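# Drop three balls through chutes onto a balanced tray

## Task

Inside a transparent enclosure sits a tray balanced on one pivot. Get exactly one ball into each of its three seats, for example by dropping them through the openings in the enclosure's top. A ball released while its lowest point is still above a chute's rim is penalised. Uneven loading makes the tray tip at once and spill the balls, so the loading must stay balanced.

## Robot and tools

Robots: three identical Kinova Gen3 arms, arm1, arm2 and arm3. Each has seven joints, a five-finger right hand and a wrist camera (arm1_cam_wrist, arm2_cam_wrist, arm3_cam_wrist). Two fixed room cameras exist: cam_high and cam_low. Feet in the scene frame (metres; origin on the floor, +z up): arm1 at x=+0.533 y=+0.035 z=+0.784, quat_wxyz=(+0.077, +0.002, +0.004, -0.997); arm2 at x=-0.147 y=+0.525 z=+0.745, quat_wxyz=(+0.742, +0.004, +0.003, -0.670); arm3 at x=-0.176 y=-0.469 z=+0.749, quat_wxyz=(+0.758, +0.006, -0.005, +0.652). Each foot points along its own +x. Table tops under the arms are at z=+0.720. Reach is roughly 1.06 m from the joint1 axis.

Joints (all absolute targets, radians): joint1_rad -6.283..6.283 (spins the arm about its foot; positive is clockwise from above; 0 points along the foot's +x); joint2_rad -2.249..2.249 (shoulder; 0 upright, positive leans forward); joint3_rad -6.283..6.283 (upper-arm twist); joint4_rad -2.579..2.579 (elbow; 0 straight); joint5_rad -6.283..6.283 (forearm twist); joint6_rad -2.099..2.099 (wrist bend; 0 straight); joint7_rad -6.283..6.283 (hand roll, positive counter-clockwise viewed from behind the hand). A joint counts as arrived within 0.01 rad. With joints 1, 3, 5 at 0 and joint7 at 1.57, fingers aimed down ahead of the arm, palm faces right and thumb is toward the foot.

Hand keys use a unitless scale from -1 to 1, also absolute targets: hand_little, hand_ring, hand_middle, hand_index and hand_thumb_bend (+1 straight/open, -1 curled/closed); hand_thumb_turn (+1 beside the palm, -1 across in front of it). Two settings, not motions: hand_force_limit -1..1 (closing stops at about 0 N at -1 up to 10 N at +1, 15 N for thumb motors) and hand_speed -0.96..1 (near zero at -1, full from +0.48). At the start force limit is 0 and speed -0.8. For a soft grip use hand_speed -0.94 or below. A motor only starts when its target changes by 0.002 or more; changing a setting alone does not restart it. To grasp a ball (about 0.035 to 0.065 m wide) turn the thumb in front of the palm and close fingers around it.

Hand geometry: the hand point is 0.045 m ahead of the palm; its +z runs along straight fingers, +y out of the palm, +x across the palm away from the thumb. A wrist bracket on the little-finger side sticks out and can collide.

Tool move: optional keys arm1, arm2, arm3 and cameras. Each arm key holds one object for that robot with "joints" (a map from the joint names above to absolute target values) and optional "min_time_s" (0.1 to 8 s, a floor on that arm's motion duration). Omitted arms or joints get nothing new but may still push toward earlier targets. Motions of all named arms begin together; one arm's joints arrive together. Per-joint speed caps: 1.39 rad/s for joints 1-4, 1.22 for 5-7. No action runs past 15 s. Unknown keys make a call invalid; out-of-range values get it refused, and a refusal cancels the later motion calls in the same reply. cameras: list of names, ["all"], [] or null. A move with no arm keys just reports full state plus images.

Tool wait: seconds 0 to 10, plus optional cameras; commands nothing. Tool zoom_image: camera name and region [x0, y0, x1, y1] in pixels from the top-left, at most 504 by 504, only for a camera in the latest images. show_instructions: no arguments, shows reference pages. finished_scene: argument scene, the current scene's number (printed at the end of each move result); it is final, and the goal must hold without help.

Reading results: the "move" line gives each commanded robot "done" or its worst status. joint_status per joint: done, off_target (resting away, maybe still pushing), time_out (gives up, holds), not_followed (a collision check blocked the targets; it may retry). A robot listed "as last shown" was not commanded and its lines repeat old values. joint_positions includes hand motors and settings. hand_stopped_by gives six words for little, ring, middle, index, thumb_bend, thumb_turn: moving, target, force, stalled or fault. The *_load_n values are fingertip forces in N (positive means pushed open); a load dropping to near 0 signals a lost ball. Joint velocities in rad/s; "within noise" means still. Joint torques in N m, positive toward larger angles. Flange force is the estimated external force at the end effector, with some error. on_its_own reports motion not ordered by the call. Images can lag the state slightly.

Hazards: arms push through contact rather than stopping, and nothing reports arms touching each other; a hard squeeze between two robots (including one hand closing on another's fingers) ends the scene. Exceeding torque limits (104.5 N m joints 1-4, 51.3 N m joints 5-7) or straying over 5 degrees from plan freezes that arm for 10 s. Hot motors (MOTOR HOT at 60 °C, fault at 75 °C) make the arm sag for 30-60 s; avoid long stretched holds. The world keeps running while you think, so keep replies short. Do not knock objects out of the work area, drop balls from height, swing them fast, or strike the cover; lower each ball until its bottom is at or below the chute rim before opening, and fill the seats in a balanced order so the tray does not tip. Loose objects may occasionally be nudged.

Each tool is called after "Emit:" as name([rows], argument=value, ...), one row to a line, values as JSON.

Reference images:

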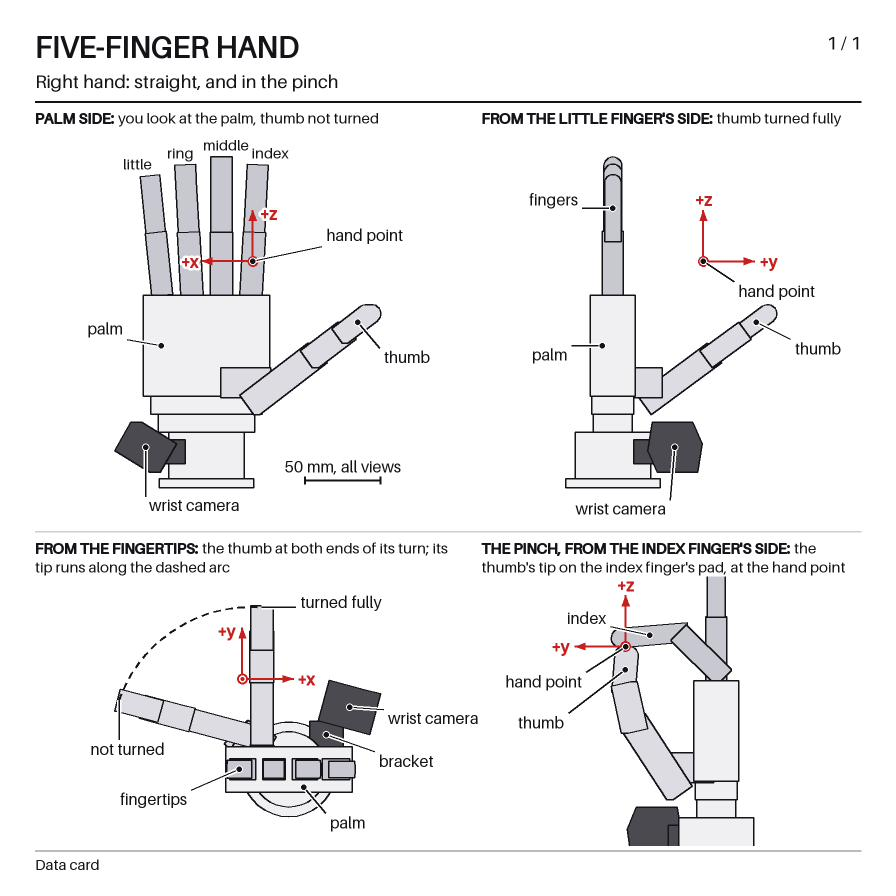

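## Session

Emit:
move(cameras=["all"])

Emit:
zoom_image(camera="cam_high", region=[340, 160, 560, 370])

Scene clock: 0.00 s.
Joint torques (N m): no reading
Flange force (N): no reading
Joint velocities: within noise
arm1.joint_positions: joint1_rad=-0.491 joint2_rad=-0.276 joint3_rad=-0.054 joint4_rad=+1.337 joint5_rad=+0.017 joint6_rad=+1.935 joint7_rad=-2.066 hand_little=+1.000 hand_ring=+1.000 hand_middle=+1.000 hand_index=+1.000 hand_thumb_turn=+1.000 hand_thumb_bend=+1.000 hand_force_limit=+0.000 hand_speed=-0.800
arm1.joint_status: not commanded
arm1.hand_stopped_by: target,target,target,target,target,target
arm1.little_load_n: 0.0
arm1.ring_load_n: 0.0
arm1.middle_load_n: 0.0
arm1.index_load_n: 0.0
arm1.thumb_bend_load_n: 0.0
arm1.thumb_turn_load_n: 0.0
arm1.hand: x=+0.3385 y=-0.1456 z=+1.3136 quat_wxyz=(-0.024, -0.993, -0.098, +0.067) (m; scene frame)
arm2.joint_positions: joint1_rad=-0.093 joint2_rad=-0.466 joint3_rad=-0.006 joint4_rad=+1.643 joint5_rad=-0.023 joint6_rad=+1.844 joint7_rad=-1.855 hand_little=+1.000 hand_ring=+1.000 hand_middle=+1.000 hand_index=+1.000 hand_thumb_turn=+1.000 hand_thumb_bend=+1.000 hand_force_limit=+0.000 hand_speed=-0.800
arm2.joint_status: not commanded
arm2.hand_stopped_by: target,target,target,target,target,target
arm2.little_load_n: 0.0
arm2.ring_load_n: 0.0
arm2.middle_load_n: 0.0
arm2.index_load_n: 0.0
arm2.thumb_bend_load_n: 0.0
arm2.thumb_turn_load_n: 0.0
arm2.hand: x=-0.0793 y=+0.3448 z=+1.2119 quat_wxyz=(-0.054, -0.732, -0.679, +0.020) (m; scene frame)
arm3.joint_positions: joint1_rad=-0.857 joint2_rad=-0.450 joint3_rad=-0.116 joint4_rad=+1.515 joint5_rad=+0.021 joint6_rad=+1.853 joint7_rad=-1.582 hand_little=+1.000 hand_ring=+1.000 hand_middle=+1.000 hand_index=+1.000 hand_thumb_turn=+1.000 hand_thumb_bend=+1.000 hand_force_limit=+0.000 hand_speed=-0.800
arm3.joint_status: not commanded
arm3.hand_stopped_by: target,target,target,target,target,target
arm3.little_load_n: 0.0
arm3.ring_load_n: 0.0
arm3.middle_load_n: 0.0
arm3.index_load_n: 0.0
arm3.thumb_bend_load_n: 0.0
arm3.thumb_turn_load_n: 0.0
arm3.hand: x=-0.3441 y=-0.3716 z=+1.2555 quat_wxyz=(-0.080, +0.920, -0.373, -0.093) (m; scene frame)
pictures: arm1_cam_wrist, arm2_cam_wrist, arm3_cam_wrist, cam_high, cam_low
Images, in order (width x height): arm1_cam_wrist 672x504, arm2_cam_wrist 672x504, arm3_cam_wrist 672x504, cam_high 896x504, cam_low 896x504.

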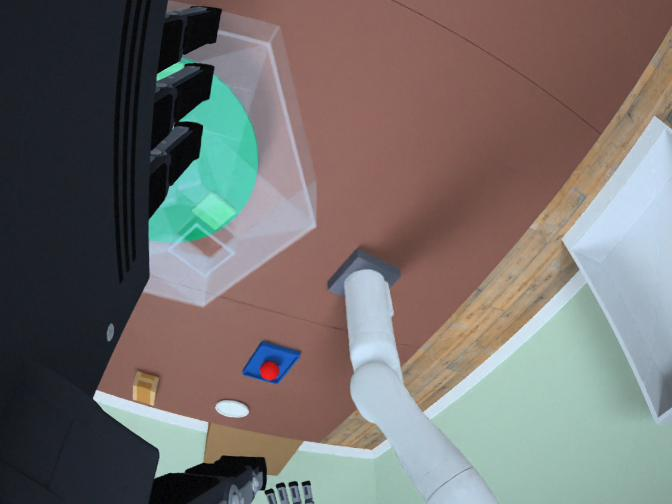

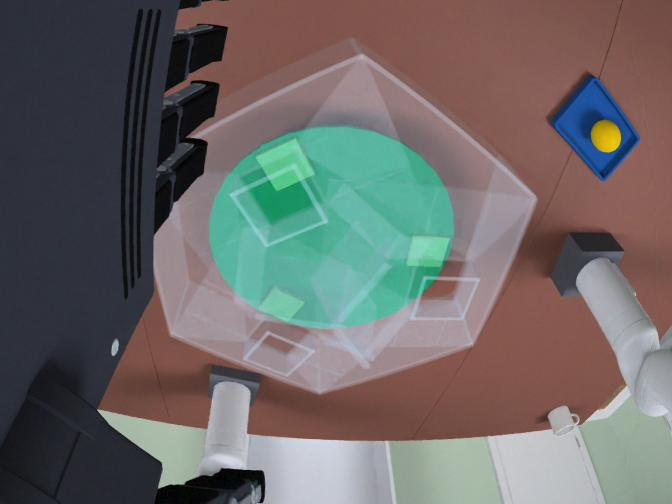

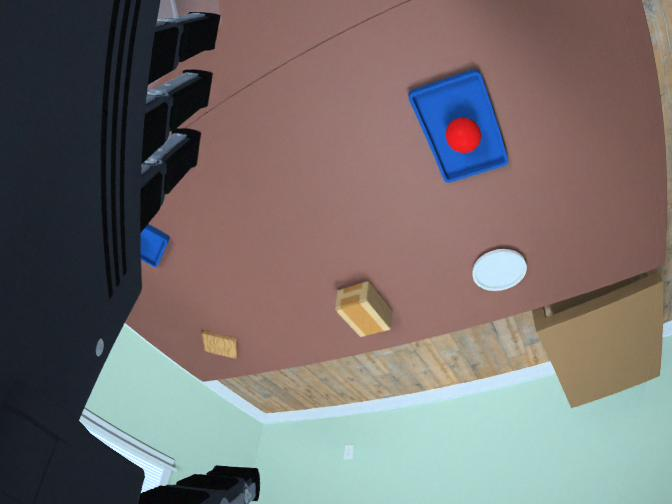

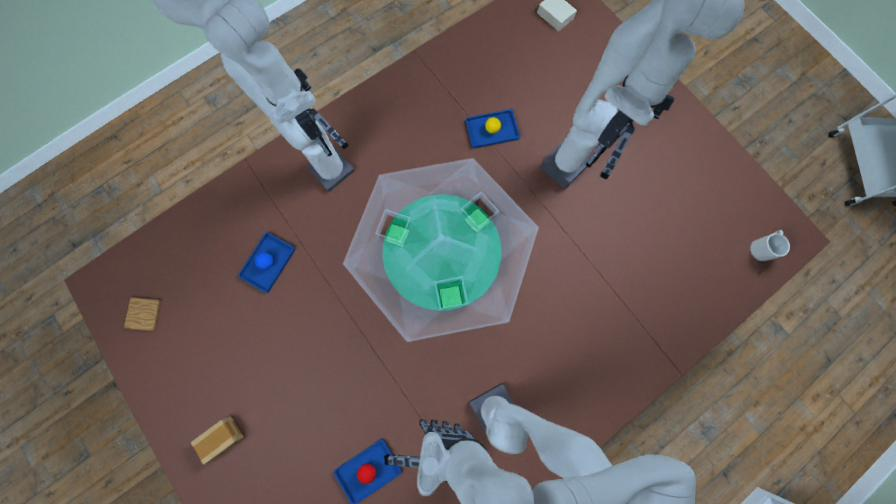

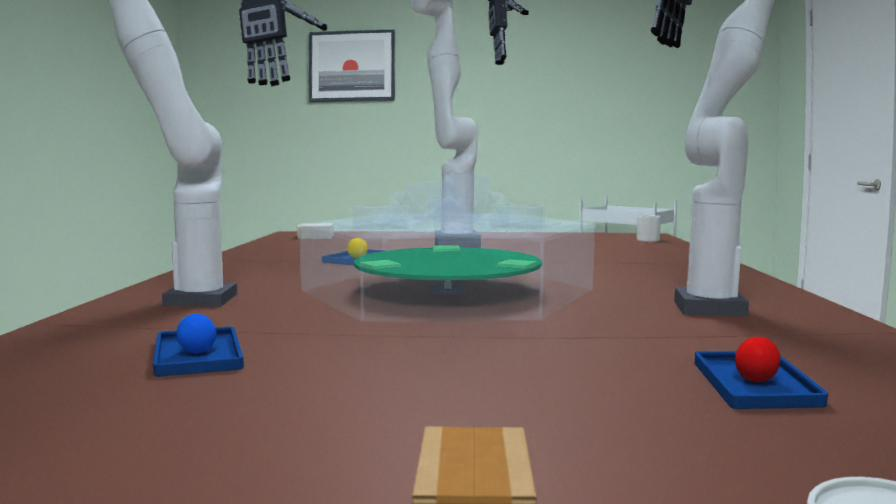

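Scaled by 2.291 from the camera's 896x504 image, which has a finer 1280x720 frame.

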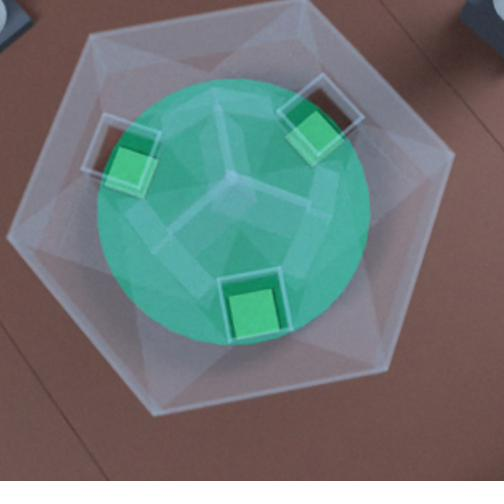

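Emit:
move(arm1={"joints":{"joint1_rad":0.9514,"joint2_rad":0.9065,"joint3_rad":0,"joint4_rad":1.7062,"joint5_rad":0.2222,"joint6_rad":1.5264,"joint7_rad":-3.0102,"hand_speed":0.2,"hand_force_limit":-0.2,"hand_thumb_turn":-1,"hand_thumb_bend":0.85,"hand_index":0.5,"hand_middle":0.5},"min_time_s":3}, arm2={"joints":{"joint1_rad":0.7243,"joint2_rad":0.824,"joint3_rad":0,"joint4_rad":1.7035,"joint5_rad":0.6215,"joint6_rad":1.494,"joint7_rad":-2.7348,"hand_speed":0.2,"hand_force_limit":-0.2,"hand_thumb_turn":-1,"hand_thumb_bend":0.85,"hand_index":0.5,"hand_middle":0.5},"min_time_s":3}, arm3={"joints":{"joint1_rad":-2.1045,"joint2_rad":0.8358,"joint3_rad":0,"joint4_rad":1.7047,"joint5_rad":0.7173,"joint6_rad":1.4403,"joint7_rad":-2.6878,"hand_speed":0.2,"hand_force_limit":-0.2,"hand_thumb_turn":-1,"hand_thumb_bend":0.85,"hand_index":0.5,"hand_middle":0.5},"min_time_s":3}, cameras=["arm1_cam_wrist","arm2_cam_wrist","arm3_cam_wrist"])

Scene clock: 32.37 s.
Joint torques (N m): arm1=[0.85 -17.54 0.7 -1.5 0.42 1.87 0.02] | arm2=[-0.46 -17.83 0.88 -4.39 0.77 2.34 0.26] | arm3=[0.13 -17.99 2.8 -2.44 1.43 2.21 0.02]
Flange force (N): arm1=[0.2 3.0 -2.4] | arm2=[2.6 0.3 5.4] | arm3=[-2.0 3.1 -1.1]
move: arm1 done; arm2 done; arm3 done
Joint velocities: within noise
arm1.joint_positions: joint1_rad=+0.951 joint2_rad=+0.906 joint3_rad=+0.000 joint4_rad=+1.706 joint5_rad=+0.222 joint6_rad=+1.526 joint7_rad=-3.010 hand_little=+1.000 hand_ring=+1.000 hand_middle=+0.500 hand_index=+0.500 hand_thumb_turn=-1.000 hand_thumb_bend=+0.850 hand_force_limit=-0.200 hand_speed=+0.200
arm1.joint_status: all done
arm1.hand_stopped_by: target,target,target,target,target,target
arm1.little_load_n: 0.0
arm1.ring_load_n: 0.0
arm1.middle_load_n: 0.0
arm1.index_load_n: 0.0
arm1.thumb_bend_load_n: 0.0
arm1.thumb_turn_load_n: 0.0
arm1.hand: x=+0.4316 y=+0.3066 z=+0.8371 quat_wxyz=(+0.243, -0.431, +0.761, -0.419) (m; scene frame)
arm2.joint_positions: joint1_rad=+0.724 joint2_rad=+0.824 joint3_rad=+0.000 joint4_rad=+1.703 joint5_rad=+0.622 joint6_rad=+1.494 joint7_rad=-2.735 hand_little=+1.000 hand_ring=+1.000 hand_middle=+0.500 hand_index=+0.500 hand_thumb_turn=-1.000 hand_thumb_bend=+0.850 hand_force_limit=-0.200 hand_speed=+0.200
arm2.joint_status: all done
arm2.hand_stopped_by: target,target,target,target,target,target
arm2.little_load_n: 0.0
arm2.ring_load_n: 0.0
arm2.middle_load_n: 0.0
arm2.index_load_n: 0.0
arm2.thumb_bend_load_n: 0.0
arm2.thumb_turn_load_n: 0.0
arm2.hand: x=-0.5156 y=+0.3754 z=+0.8357 quat_wxyz=(+0.488, -0.870, -0.058, +0.031) (m; scene frame)
arm3.joint_positions: joint1_rad=-2.104 joint2_rad=+0.836 joint3_rad=+0.000 joint4_rad=+1.705 joint5_rad=+0.717 joint6_rad=+1.440 joint7_rad=-2.688 hand_little=+1.000 hand_ring=+1.000 hand_middle=+0.500 hand_index=+0.500 hand_thumb_turn=-1.000 hand_thumb_bend=+0.850 hand_force_limit=-0.200 hand_speed=+0.200
arm3.joint_status: all done
arm3.hand_stopped_by: target,target,target,target,target,target
arm3.little_load_n: 0.0
arm3.ring_load_n: 0.0
arm3.middle_load_n: 0.0
arm3.index_load_n: 0.0
arm3.thumb_bend_load_n: 0.0
arm3.thumb_turn_load_n: 0.0
arm3.hand: x=-0.5954 y=-0.3914 z=+0.8362 quat_wxyz=(-0.486, +0.860, -0.136, +0.074) (m; scene frame)
pictures: arm1_cam_wrist, arm2_cam_wrist, arm3_cam_wrist
Images, in order (width x height): arm1_cam_wrist 672x504, arm2_cam_wrist 672x504, arm3_cam_wrist 672x504.

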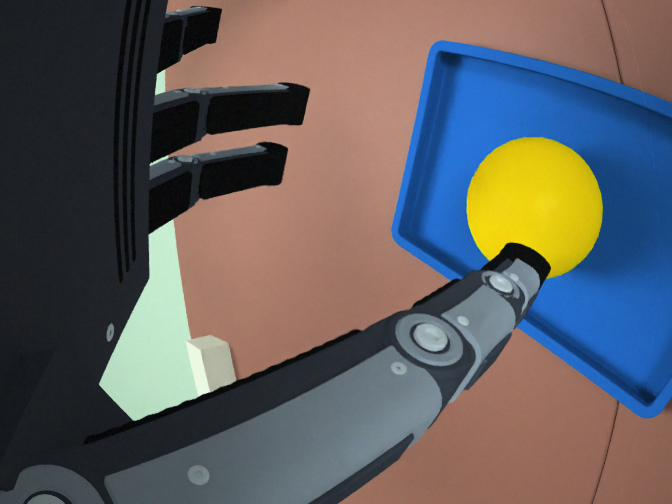

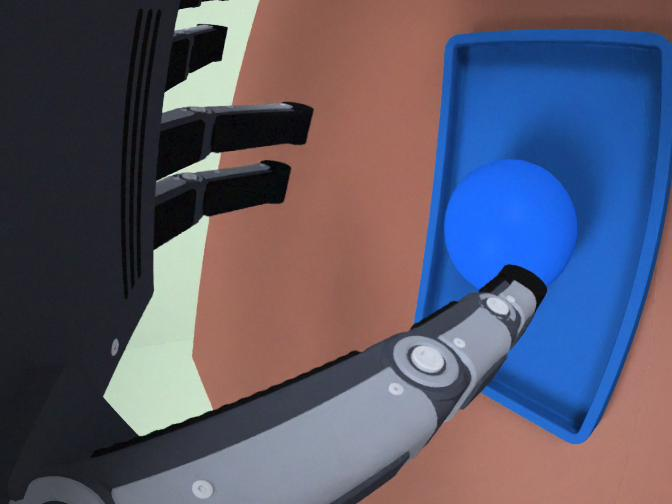

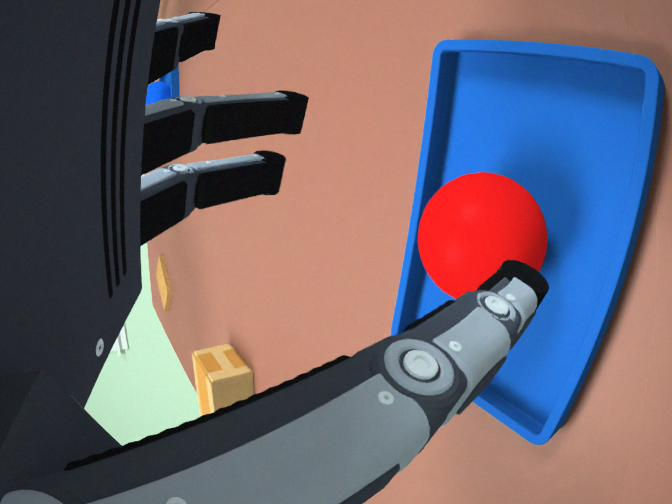

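Emit:
move(arm1={"joints":{"joint1_rad":0.8702,"joint2_rad":1.0819,"joint4_rad":1.6734,"joint5_rad":0.2482,"joint6_rad":1.3851,"joint7_rad":-3.0323},"min_time_s":1.8}, arm2={"joints":{"joint1_rad":0.7055,"joint2_rad":0.9891,"joint4_rad":1.6966,"joint5_rad":0.6264,"joint6_rad":1.3684,"joint7_rad":-2.8323},"min_time_s":1.8}, arm3={"joints":{"joint1_rad":-2.0953,"joint2_rad":1.0053,"joint4_rad":1.6937,"joint5_rad":0.7636,"joint6_rad":1.3125,"joint7_rad":-2.7847},"min_time_s":1.8}, cameras=["arm1_cam_wrist","arm2_cam_wrist","arm3_cam_wrist","cam_low"])

Scene clock: 56.73 s.
Joint torques (N m): arm1=[0.77 -18.45 0.84 -0.47 0.32 1.89 0.02] | arm2=[-0.7 -18.47 0.7 -3.35 0.47 2.15 0.28] | arm3=[-0.02 -18.93 2.85 -1.48 1.19 2.21 0.05]
Flange force (N): arm1=[-0.1 3.6 -1.9] | arm2=[2.4 -1.4 5.1] | arm3=[-2.0 3.3 -0.5]
move: arm1 done; arm2 done; arm3 done
Joint velocities: within noise
arm1.joint_positions: joint1_rad=+0.870 joint2_rad=+1.082 joint3_rad=+0.000 joint4_rad=+1.673 joint5_rad=+0.248 joint6_rad=+1.385 joint7_rad=-3.032 hand_little=+1.000 hand_ring=+1.000 hand_middle=+0.500 hand_index=+0.500 hand_thumb_turn=-1.000 hand_thumb_bend=+0.850 hand_force_limit=-0.200 hand_speed=+0.200
arm1.joint_status: all done
arm1.hand_stopped_by: target,target,target,target,target,target
arm1.little_load_n: 0.0
arm1.ring_load_n: 0.0
arm1.middle_load_n: 0.0
arm1.index_load_n: 0.0
arm1.thumb_bend_load_n: 0.0
arm1.thumb_turn_load_n: 0.0
arm1.hand: x=+0.4122 y=+0.3041 z=+0.7555 quat_wxyz=(+0.266, -0.471, +0.737, -0.406) (m; scene frame)
arm2.joint_positions: joint1_rad=+0.706 joint2_rad=+0.989 joint3_rad=+0.000 joint4_rad=+1.697 joint5_rad=+0.626 joint6_rad=+1.368 joint7_rad=-2.832 hand_little=+1.000 hand_ring=+1.000 hand_middle=+0.500 hand_index=+0.500 hand_thumb_turn=-1.000 hand_thumb_bend=+0.850 hand_force_limit=-0.200 hand_speed=+0.200
arm2.joint_status: all done
arm2.hand_stopped_by: target,target,target,target,target,target
arm2.little_load_n: 0.0
arm2.ring_load_n: 0.0
arm2.middle_load_n: 0.0
arm2.index_load_n: 0.0
arm2.thumb_bend_load_n: -1.0
arm2.thumb_turn_load_n: 0.0
arm2.hand: x=-0.5104 y=+0.3698 z=+0.7556 quat_wxyz=(+0.488, -0.870, -0.061, +0.033) (m; scene frame)
arm3.joint_positions: joint1_rad=-2.095 joint2_rad=+1.005 joint3_rad=+0.000 joint4_rad=+1.694 joint5_rad=+0.764 joint6_rad=+1.312 joint7_rad=-2.785 hand_little=+1.000 hand_ring=+1.000 hand_middle=+0.500 hand_index=+0.500 hand_thumb_turn=-1.000 hand_thumb_bend=+0.850 hand_force_limit=-0.200 hand_speed=+0.200
arm3.joint_status: all done
arm3.hand_stopped_by: target,target,target,target,target,target
arm3.little_load_n: 0.0
arm3.ring_load_n: 0.0
arm3.middle_load_n: 0.0
arm3.index_load_n: 0.0
arm3.thumb_bend_load_n: -0.5
arm3.thumb_turn_load_n: 0.0
arm3.hand: x=-0.6023 y=-0.3850 z=+0.7547 quat_wxyz=(-0.486, +0.862, -0.126, +0.069) (m; scene frame)
pictures: arm1_cam_wrist, arm2_cam_wrist, arm3_cam_wrist, cam_low
Images, in order (width x height): arm1_cam_wrist 672x504, arm2_cam_wrist 672x504, arm3_cam_wrist 672x504, cam_low 896x504.

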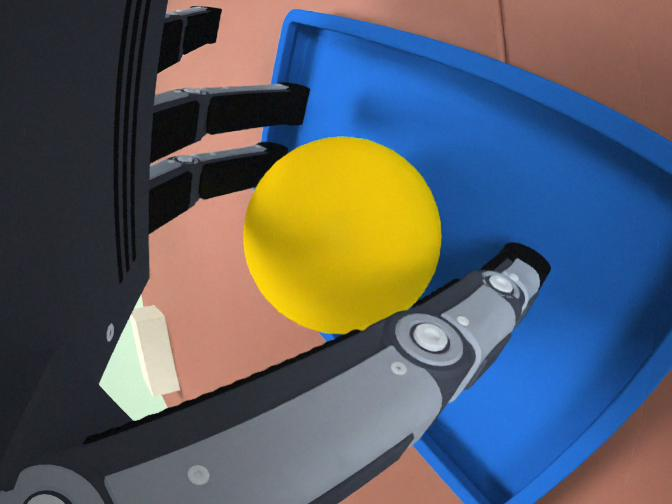

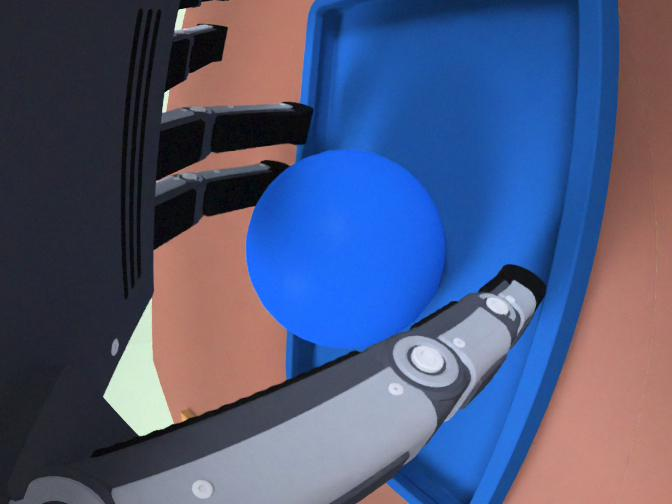

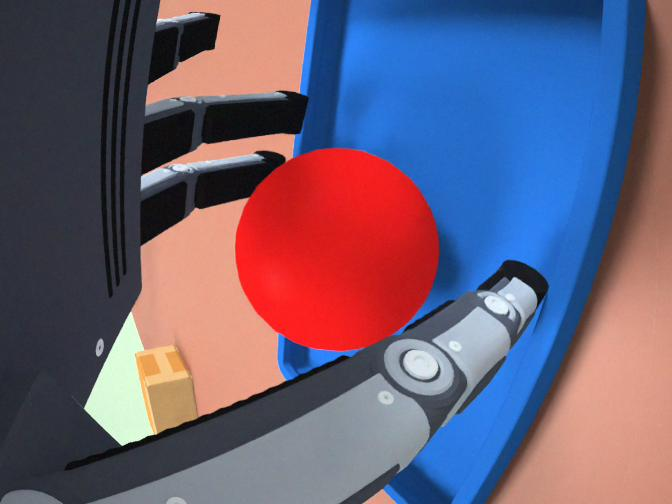

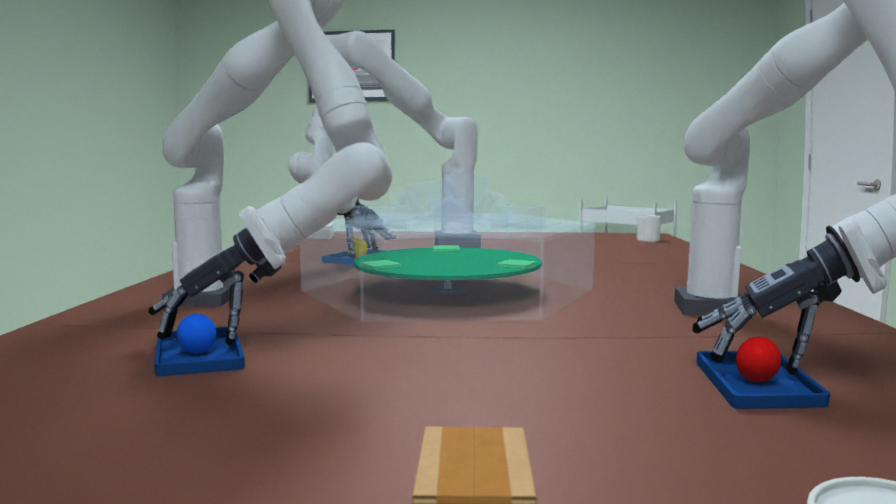

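Emit:
move(arm1={"joints":{"hand_speed":-0.92,"hand_index":-0.5,"hand_middle":-0.5,"hand_thumb_bend":0.62}}, arm2={"joints":{"hand_speed":-0.92,"hand_index":-0.5,"hand_middle":-0.5,"hand_thumb_bend":0.62}}, arm3={"joints":{"hand_speed":-0.92,"hand_index":-0.5,"hand_middle":-0.5,"hand_thumb_bend":0.62}}, cameras=["arm1_cam_wrist","arm2_cam_wrist","arm3_cam_wrist","cam_low"])

Emit:
zoom_image(camera="cam_low", region=[640, 280, 860, 420])

Emit:
zoom_image(camera="cam_low", region=[100, 250, 320, 390])

Scene clock: 68.37 s.
Joint torques (N m): arm1=[0.74 -18.39 0.72 -0.63 0.32 1.8 0.06] | arm2=[-0.64 -18.41 0.74 -3.35 0.49 2.16 0.32] | arm3=[0.19 -19.21 3.28 -1.52 1.31 2.55 -0.02]
Flange force (N): arm1=[0.0 3.1 -1.7] | arm2=[2.6 -1.4 5.1] | arm3=[-1.5 4.1 -0.2]
move: arm1 off_target; arm2 off_target; arm3 off_target
Joint velocities: within noise
arm1.joint_positions: joint1_rad=+0.870 joint2_rad=+1.082 joint3_rad=+0.000 joint4_rad=+1.673 joint5_rad=+0.248 joint6_rad=+1.385 joint7_rad=-3.032 hand_little=+1.000 hand_ring=+1.000 hand_middle=+0.076 hand_index=+0.165 hand_thumb_turn=-1.000 hand_thumb_bend=+0.674 hand_force_limit=-0.200 hand_speed=-0.920
arm1.joint_status: hand_middle off_target (ended at +0.076, target -0.500); hand_index off_target (ended at +0.165, target -0.500); hand_thumb_bend off_target (ended at +0.674, target +0.620); the others done
arm1.hand_stopped_by: target,target,force,force,force,target
arm1.little_load_n: 0.0
arm1.ring_load_n: -0.5
arm1.middle_load_n: 5.5
arm1.index_load_n: 4.0
arm1.thumb_bend_load_n: 7.5
arm1.thumb_turn_load_n: 0.5
arm1.hand: x=+0.4121 y=+0.3041 z=+0.7554 quat_wxyz=(+0.265, -0.471, +0.737, -0.406) (m; scene frame)
arm2.joint_positions: joint1_rad=+0.706 joint2_rad=+0.989 joint3_rad=+0.000 joint4_rad=+1.697 joint5_rad=+0.626 joint6_rad=+1.368 joint7_rad=-2.832 hand_little=+1.000 hand_ring=+1.000 hand_middle=+0.099 hand_index=+0.165 hand_thumb_turn=-1.000 hand_thumb_bend=+0.675 hand_force_limit=-0.200 hand_speed=-0.920
arm2.joint_status: hand_middle off_target (ended at +0.099, target -0.500); hand_index off_target (ended at +0.165, target -0.500); hand_thumb_bend off_target (ended at +0.675, target +0.620); the others done
arm2.hand_stopped_by: target,target,force,force,force,target
arm2.little_load_n: 0.0
arm2.ring_load_n: 0.0
arm2.middle_load_n: 5.0
arm2.index_load_n: 2.0
arm2.thumb_bend_load_n: 8.0
arm2.thumb_turn_load_n: 1.0
arm2.hand: x=-0.5104 y=+0.3698 z=+0.7556 quat_wxyz=(+0.488, -0.870, -0.061, +0.033) (m; scene frame)
arm3.joint_positions: joint1_rad=-2.095 joint2_rad=+1.005 joint3_rad=+0.000 joint4_rad=+1.694 joint5_rad=+0.764 joint6_rad=+1.312 joint7_rad=-2.785 hand_little=+1.000 hand_ring=+1.000 hand_middle=+0.068 hand_index=+0.158 hand_thumb_turn=-1.000 hand_thumb_bend=+0.673 hand_force_limit=-0.200 hand_speed=-0.920
arm3.joint_status: hand_middle off_target (ended at +0.068, target -0.500); hand_index off_target (ended at +0.158, target -0.500); hand_thumb_bend off_target (ended at +0.673, target +0.620); the others done
arm3.hand_stopped_by: target,target,force,force,force,target
arm3.little_load_n: 0.0
arm3.ring_load_n: 0.0
arm3.middle_load_n: 2.5
arm3.index_load_n: 2.5
arm3.thumb_bend_load_n: 7.0
arm3.thumb_turn_load_n: 0.5
arm3.hand: x=-0.6023 y=-0.3850 z=+0.7547 quat_wxyz=(-0.486, +0.862, -0.126, +0.069) (m; scene frame)
pictures: arm1_cam_wrist, arm2_cam_wrist, arm3_cam_wrist, cam_low
Images, in order (width x height): arm1_cam_wrist 672x504, arm2_cam_wrist 672x504, arm3_cam_wrist 672x504, cam_low 896x504.

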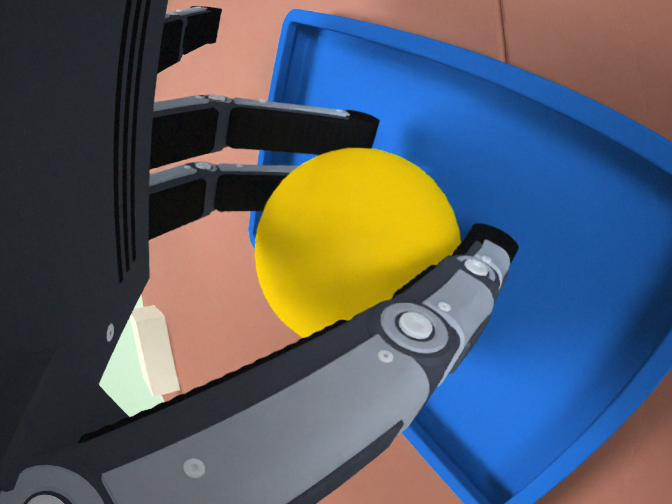

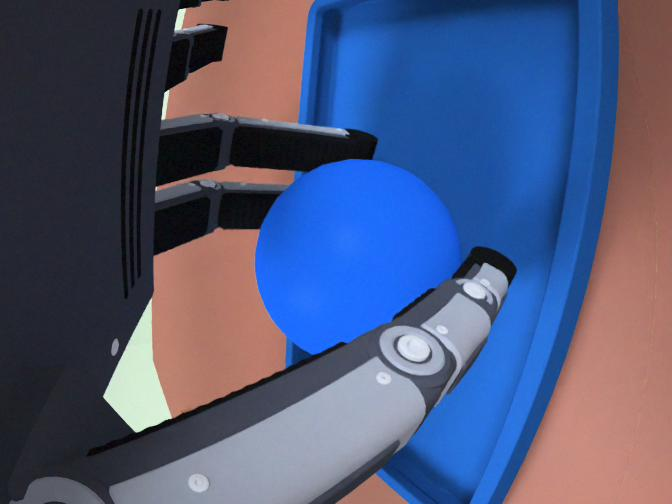

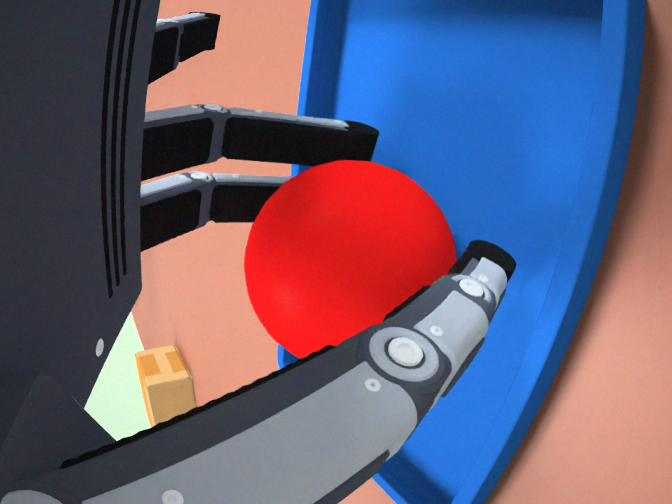

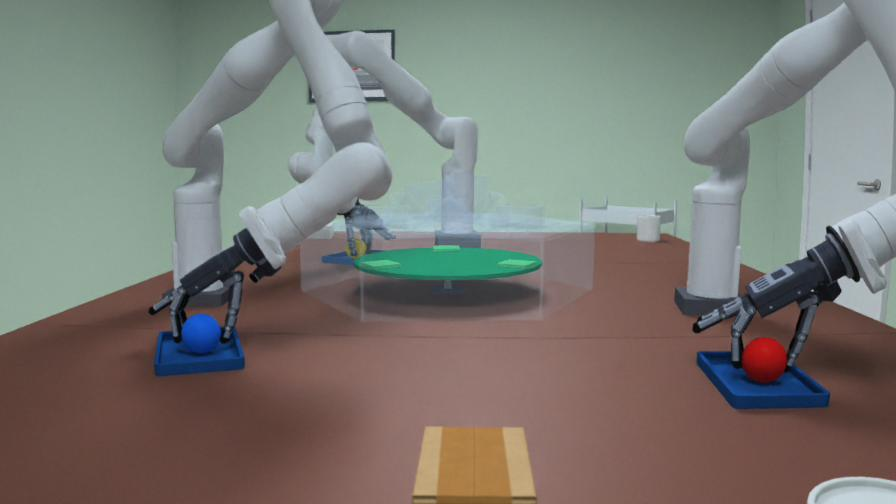

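Scaled by 2.291 from the camera's 896x504 image, which has a finer 1280x720 frame.

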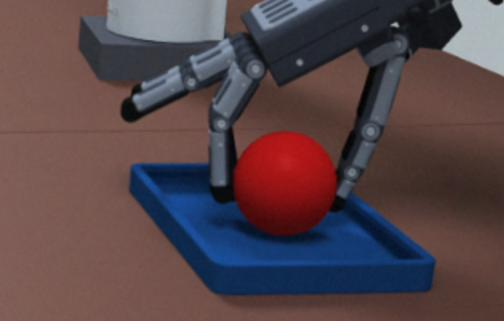

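Scaled by 2.291 from the camera's 896x504 image, which has a finer 1280x720 frame.

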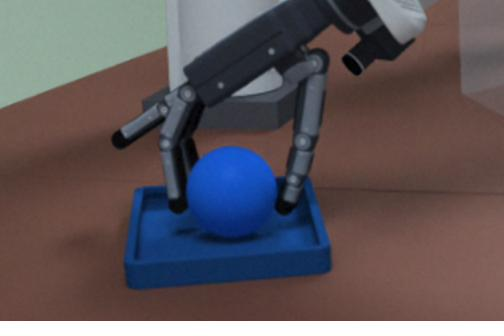

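Emit:
move(arm1={"joints":{"joint2_rad":0.5889,"joint4_rad":1.5994,"joint5_rad":0.2613,"joint6_rad":1.9347,"joint7_rad":-2.8906},"min_time_s":3}, arm2={"joints":{"joint2_rad":0.5334,"joint4_rad":1.5364,"joint5_rad":0.6446,"joint6_rad":1.8696,"joint7_rad":-2.4702},"min_time_s":3}, arm3={"joints":{"joint2_rad":0.544,"joint4_rad":1.5504,"joint5_rad":0.7486,"joint6_rad":1.7588,"joint7_rad":-2.3731},"min_time_s":3}, cameras=[])

Emit:
move(arm1={"joints":{"joint1_rad":-0.3438,"joint2_rad":0.6686,"joint4_rad":1.6563,"joint5_rad":0.5768,"joint6_rad":1.6836,"joint7_rad":-2.6538},"min_time_s":3.5}, arm2={"joints":{"joint1_rad":-0.7837,"joint2_rad":0.3735,"joint4_rad":2.0515,"joint5_rad":0.8023,"joint6_rad":1.4703,"joint7_rad":-2.551},"min_time_s":7}, arm3={"joints":{"joint1_rad":-0.4156,"joint2_rad":0.6245,"joint4_rad":1.6291,"joint5_rad":0.5592,"joint6_rad":1.7565,"joint7_rad":-2.6349},"min_time_s":5}, cameras=["all"])

Emit:
zoom_image(camera="cam_low", region=[320, 130, 600, 270])

Emit:
zoom_image(camera="cam_high", region=[360, 170, 540, 330])

Scene clock: 118.20 s.
Joint torques (N m): arm1=[0.78 -15.99 0.61 -4.06 0.78 2.21 -0.01] | arm2=[-0.51 -16.55 0.54 -6.93 1.5 2.31 0.24] | arm3=[0.12 -16.78 2.53 -5.05 2.19 2.14 -0.05]
Flange force (N): arm1=[0.3 3.2 -2.4] | arm2=[1.6 3.1 6.1] | arm3=[-2.9 3.3 -0.9]
move: arm1 done; arm2 done; arm3 done
Joint velocities: within noise
arm1.joint_positions: joint1_rad=+0.870 joint2_rad=+0.589 joint3_rad=+0.000 joint4_rad=+1.599 joint5_rad=+0.261 joint6_rad=+1.935 joint7_rad=-2.891 hand_little=+1.000 hand_ring=+1.000 hand_middle=+0.076 hand_index=+0.165 hand_thumb_turn=-1.000 hand_thumb_bend=+0.674 hand_force_limit=-0.200 hand_speed=-0.920
arm1.joint_status: all done
arm1.hand_stopped_by: target,target,force,force,force,target
arm1.little_load_n: 0.0
arm1.ring_load_n: 0.0
arm1.middle_load_n: 5.5
arm1.index_load_n: 3.5
arm1.thumb_bend_load_n: 8.0
arm1.thumb_turn_load_n: 0.0
arm1.hand: x=+0.4112 y=+0.3021 z=+1.0169 quat_wxyz=(+0.265, -0.471, +0.737, -0.406) (m; scene frame)
arm2.joint_positions: joint1_rad=+0.706 joint2_rad=+0.533 joint3_rad=+0.000 joint4_rad=+1.536 joint5_rad=+0.645 joint6_rad=+1.870 joint7_rad=-2.470 hand_little=+1.000 hand_ring=+1.000 hand_middle=+0.099 hand_index=+0.165 hand_thumb_turn=-1.000 hand_thumb_bend=+0.675 hand_force_limit=-0.200 hand_speed=-0.920
arm2.joint_status: all done
arm2.hand_stopped_by: target,target,force,force,force,target
arm2.little_load_n: 0.0
arm2.ring_load_n: 0.0
arm2.middle_load_n: 5.0
arm2.index_load_n: 2.5
arm2.thumb_bend_load_n: 8.5
arm2.thumb_turn_load_n: 1.0
arm2.hand: x=-0.5105 y=+0.3674 z=+1.0186 quat_wxyz=(+0.488, -0.870, -0.061, +0.033) (m; scene frame)
arm3.joint_positions: joint1_rad=-2.095 joint2_rad=+0.544 joint3_rad=+0.000 joint4_rad=+1.550 joint5_rad=+0.749 joint6_rad=+1.759 joint7_rad=-2.373 hand_little=+1.000 hand_ring=+1.000 hand_middle=+0.068 hand_index=+0.158 hand_thumb_turn=-1.000 hand_thumb_bend=+0.673 hand_force_limit=-0.200 hand_speed=-0.920
arm3.joint_status: all done
arm3.hand_stopped_by: target,target,force,force,force,target
arm3.little_load_n: 0.0
arm3.ring_load_n: 0.0
arm3.middle_load_n: 3.0
arm3.index_load_n: 2.5
arm3.thumb_bend_load_n: 7.5
arm3.thumb_turn_load_n: 0.5
arm3.hand: x=-0.6023 y=-0.3890 z=+1.0162 quat_wxyz=(-0.486, +0.862, -0.126, +0.069) (m; scene frame)
pictures: none
No camera images: "cameras" was empty.

Scene clock: 125.57 s.
Joint torques (N m): arm1=[0.81 -17.19 1.2 -3.76 1.3 1.99 -0.02] | arm2=[-0.67 -12.31 0.3 -5.63 1.33 2.46 0.23] | arm3=[-0.07 -16.71 2.39 -4.13 1.69 2.48 -0.05]
Flange force (N): arm1=[-1.3 3.6 -2.0] | arm2=[1.8 3.9 6.4] | arm3=[-1.4 4.1 -0.7]
move: arm1 done; arm2 done; arm3 done
Joint velocities: within noise
arm1.joint_positions: joint1_rad=-0.344 joint2_rad=+0.669 joint3_rad=+0.000 joint4_rad=+1.656 joint5_rad=+0.577 joint6_rad=+1.684 joint7_rad=-2.654 hand_little=+1.000 hand_ring=+1.000 hand_middle=+0.076 hand_index=+0.165 hand_thumb_turn=-1.000 hand_thumb_bend=+0.674 hand_force_limit=-0.200 hand_speed=-0.920
arm1.joint_status: all done
arm1.hand_stopped_by: target,target,force,force,force,target
arm1.little_load_n: 0.0
arm1.ring_load_n: 0.0
arm1.middle_load_n: 5.5
arm1.index_load_n: 3.5
arm1.thumb_bend_load_n: 8.0
arm1.thumb_turn_load_n: 0.5
arm1.hand: x=+0.1508 y=+0.0572 z=+0.9611 quat_wxyz=(+0.480, -0.857, +0.165, -0.092) (m; scene frame)
arm2.joint_positions: joint1_rad=-0.784 joint2_rad=+0.373 joint3_rad=+0.000 joint4_rad=+2.052 joint5_rad=+0.802 joint6_rad=+1.470 joint7_rad=-2.551 hand_little=+1.000 hand_ring=+1.000 hand_middle=+0.099 hand_index=+0.165 hand_thumb_turn=-1.000 hand_thumb_bend=+0.675 hand_force_limit=-0.200 hand_speed=-0.920
arm2.joint_status: all done
arm2.hand_stopped_by: target,target,force,force,force,target
arm2.little_load_n: 0.0
arm2.ring_load_n: 0.0
arm2.middle_load_n: 5.0
arm2.index_load_n: 2.0
arm2.thumb_bend_load_n: 8.5
arm2.thumb_turn_load_n: 1.0
arm2.hand: x=-0.1040 y=+0.1707 z=+0.9599 quat_wxyz=(+0.286, -0.511, -0.711, +0.389) (m; scene frame)
arm3.joint_positions: joint1_rad=-0.416 joint2_rad=+0.625 joint3_rad=+0.000 joint4_rad=+1.629 joint5_rad=+0.559 joint6_rad=+1.757 joint7_rad=-2.635 hand_little=+1.000 hand_ring=+1.000 hand_middle=+0.068 hand_index=+0.158 hand_thumb_turn=-1.000 hand_thumb_bend=+0.673 hand_force_limit=-0.200 hand_speed=-0.920
arm3.joint_status: all done
arm3.hand_stopped_by: target,target,force,force,force,target
arm3.little_load_n: 0.0
arm3.ring_load_n: 0.0
arm3.middle_load_n: 3.0
arm3.index_load_n: 2.5
arm3.thumb_bend_load_n: 7.0
arm3.thumb_turn_load_n: 0.5
arm3.hand: x=-0.0693 y=-0.1126 z=+0.9607 quat_wxyz=(-0.220, +0.390, -0.785, +0.428) (m; scene frame)
pictures: arm1_cam_wrist, arm2_cam_wrist, arm3_cam_wrist, cam_high, cam_low
Images, in order (width x height): arm1_cam_wrist 672x504, arm2_cam_wrist 672x504, arm3_cam_wrist 672x504, cam_high 896x504, cam_low 896x504.

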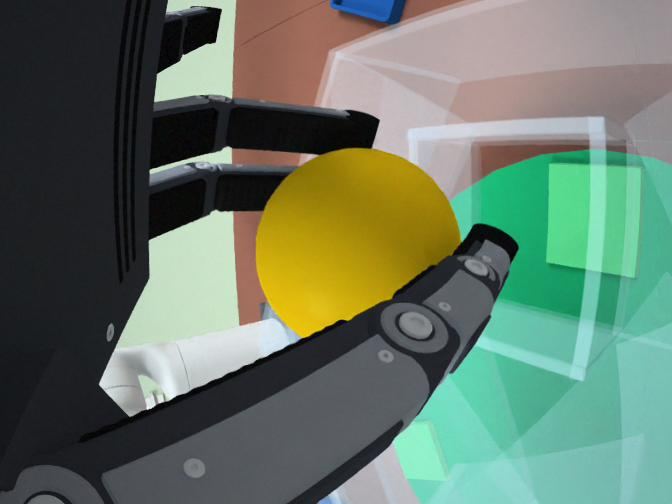

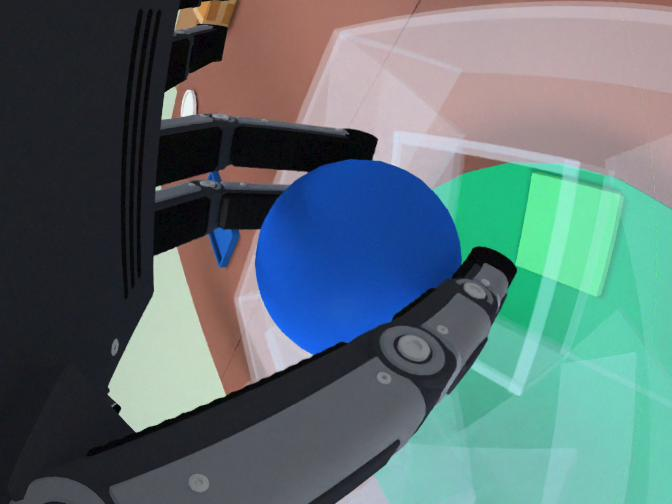

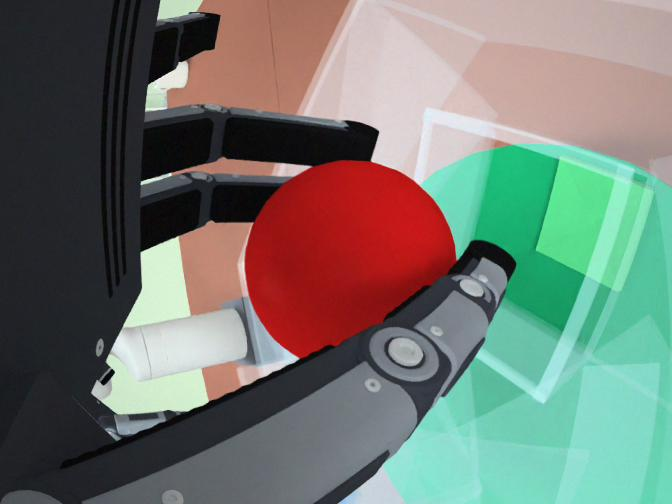

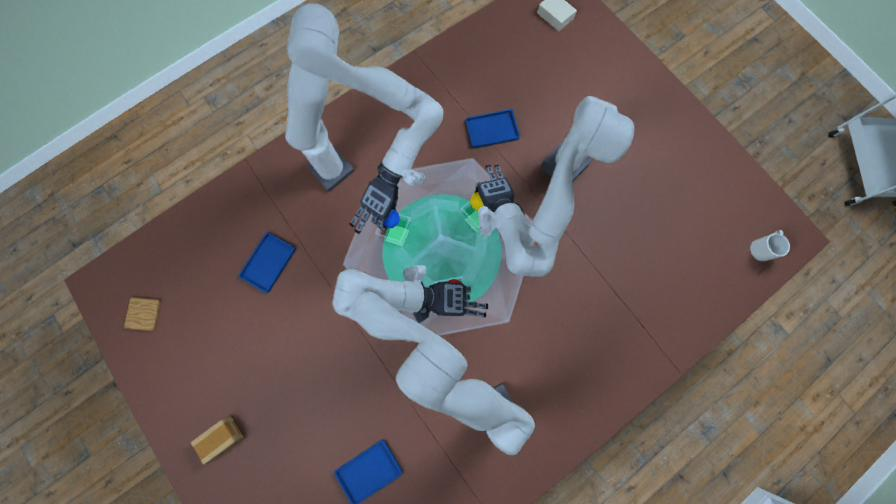

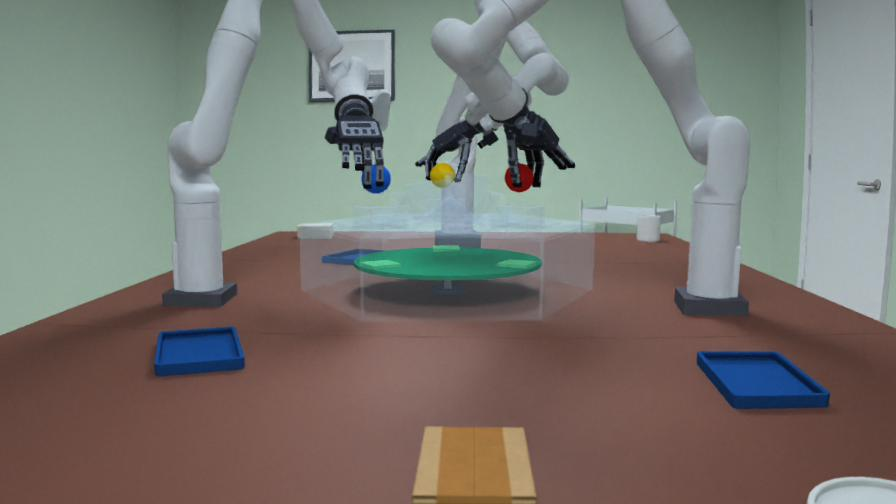

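Scaled by 1.800 from the camera's 896x504 image, which has a finer 1280x720 frame.

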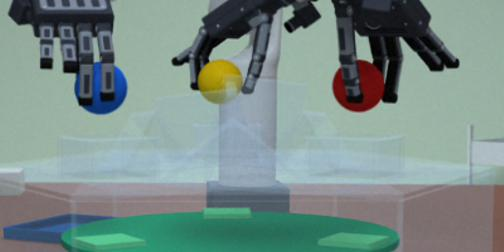

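Scaled by 2.800 from the camera's 896x504 image, which has a finer 1280x720 frame.

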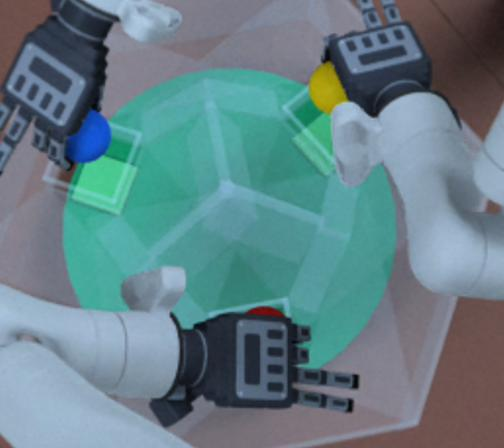

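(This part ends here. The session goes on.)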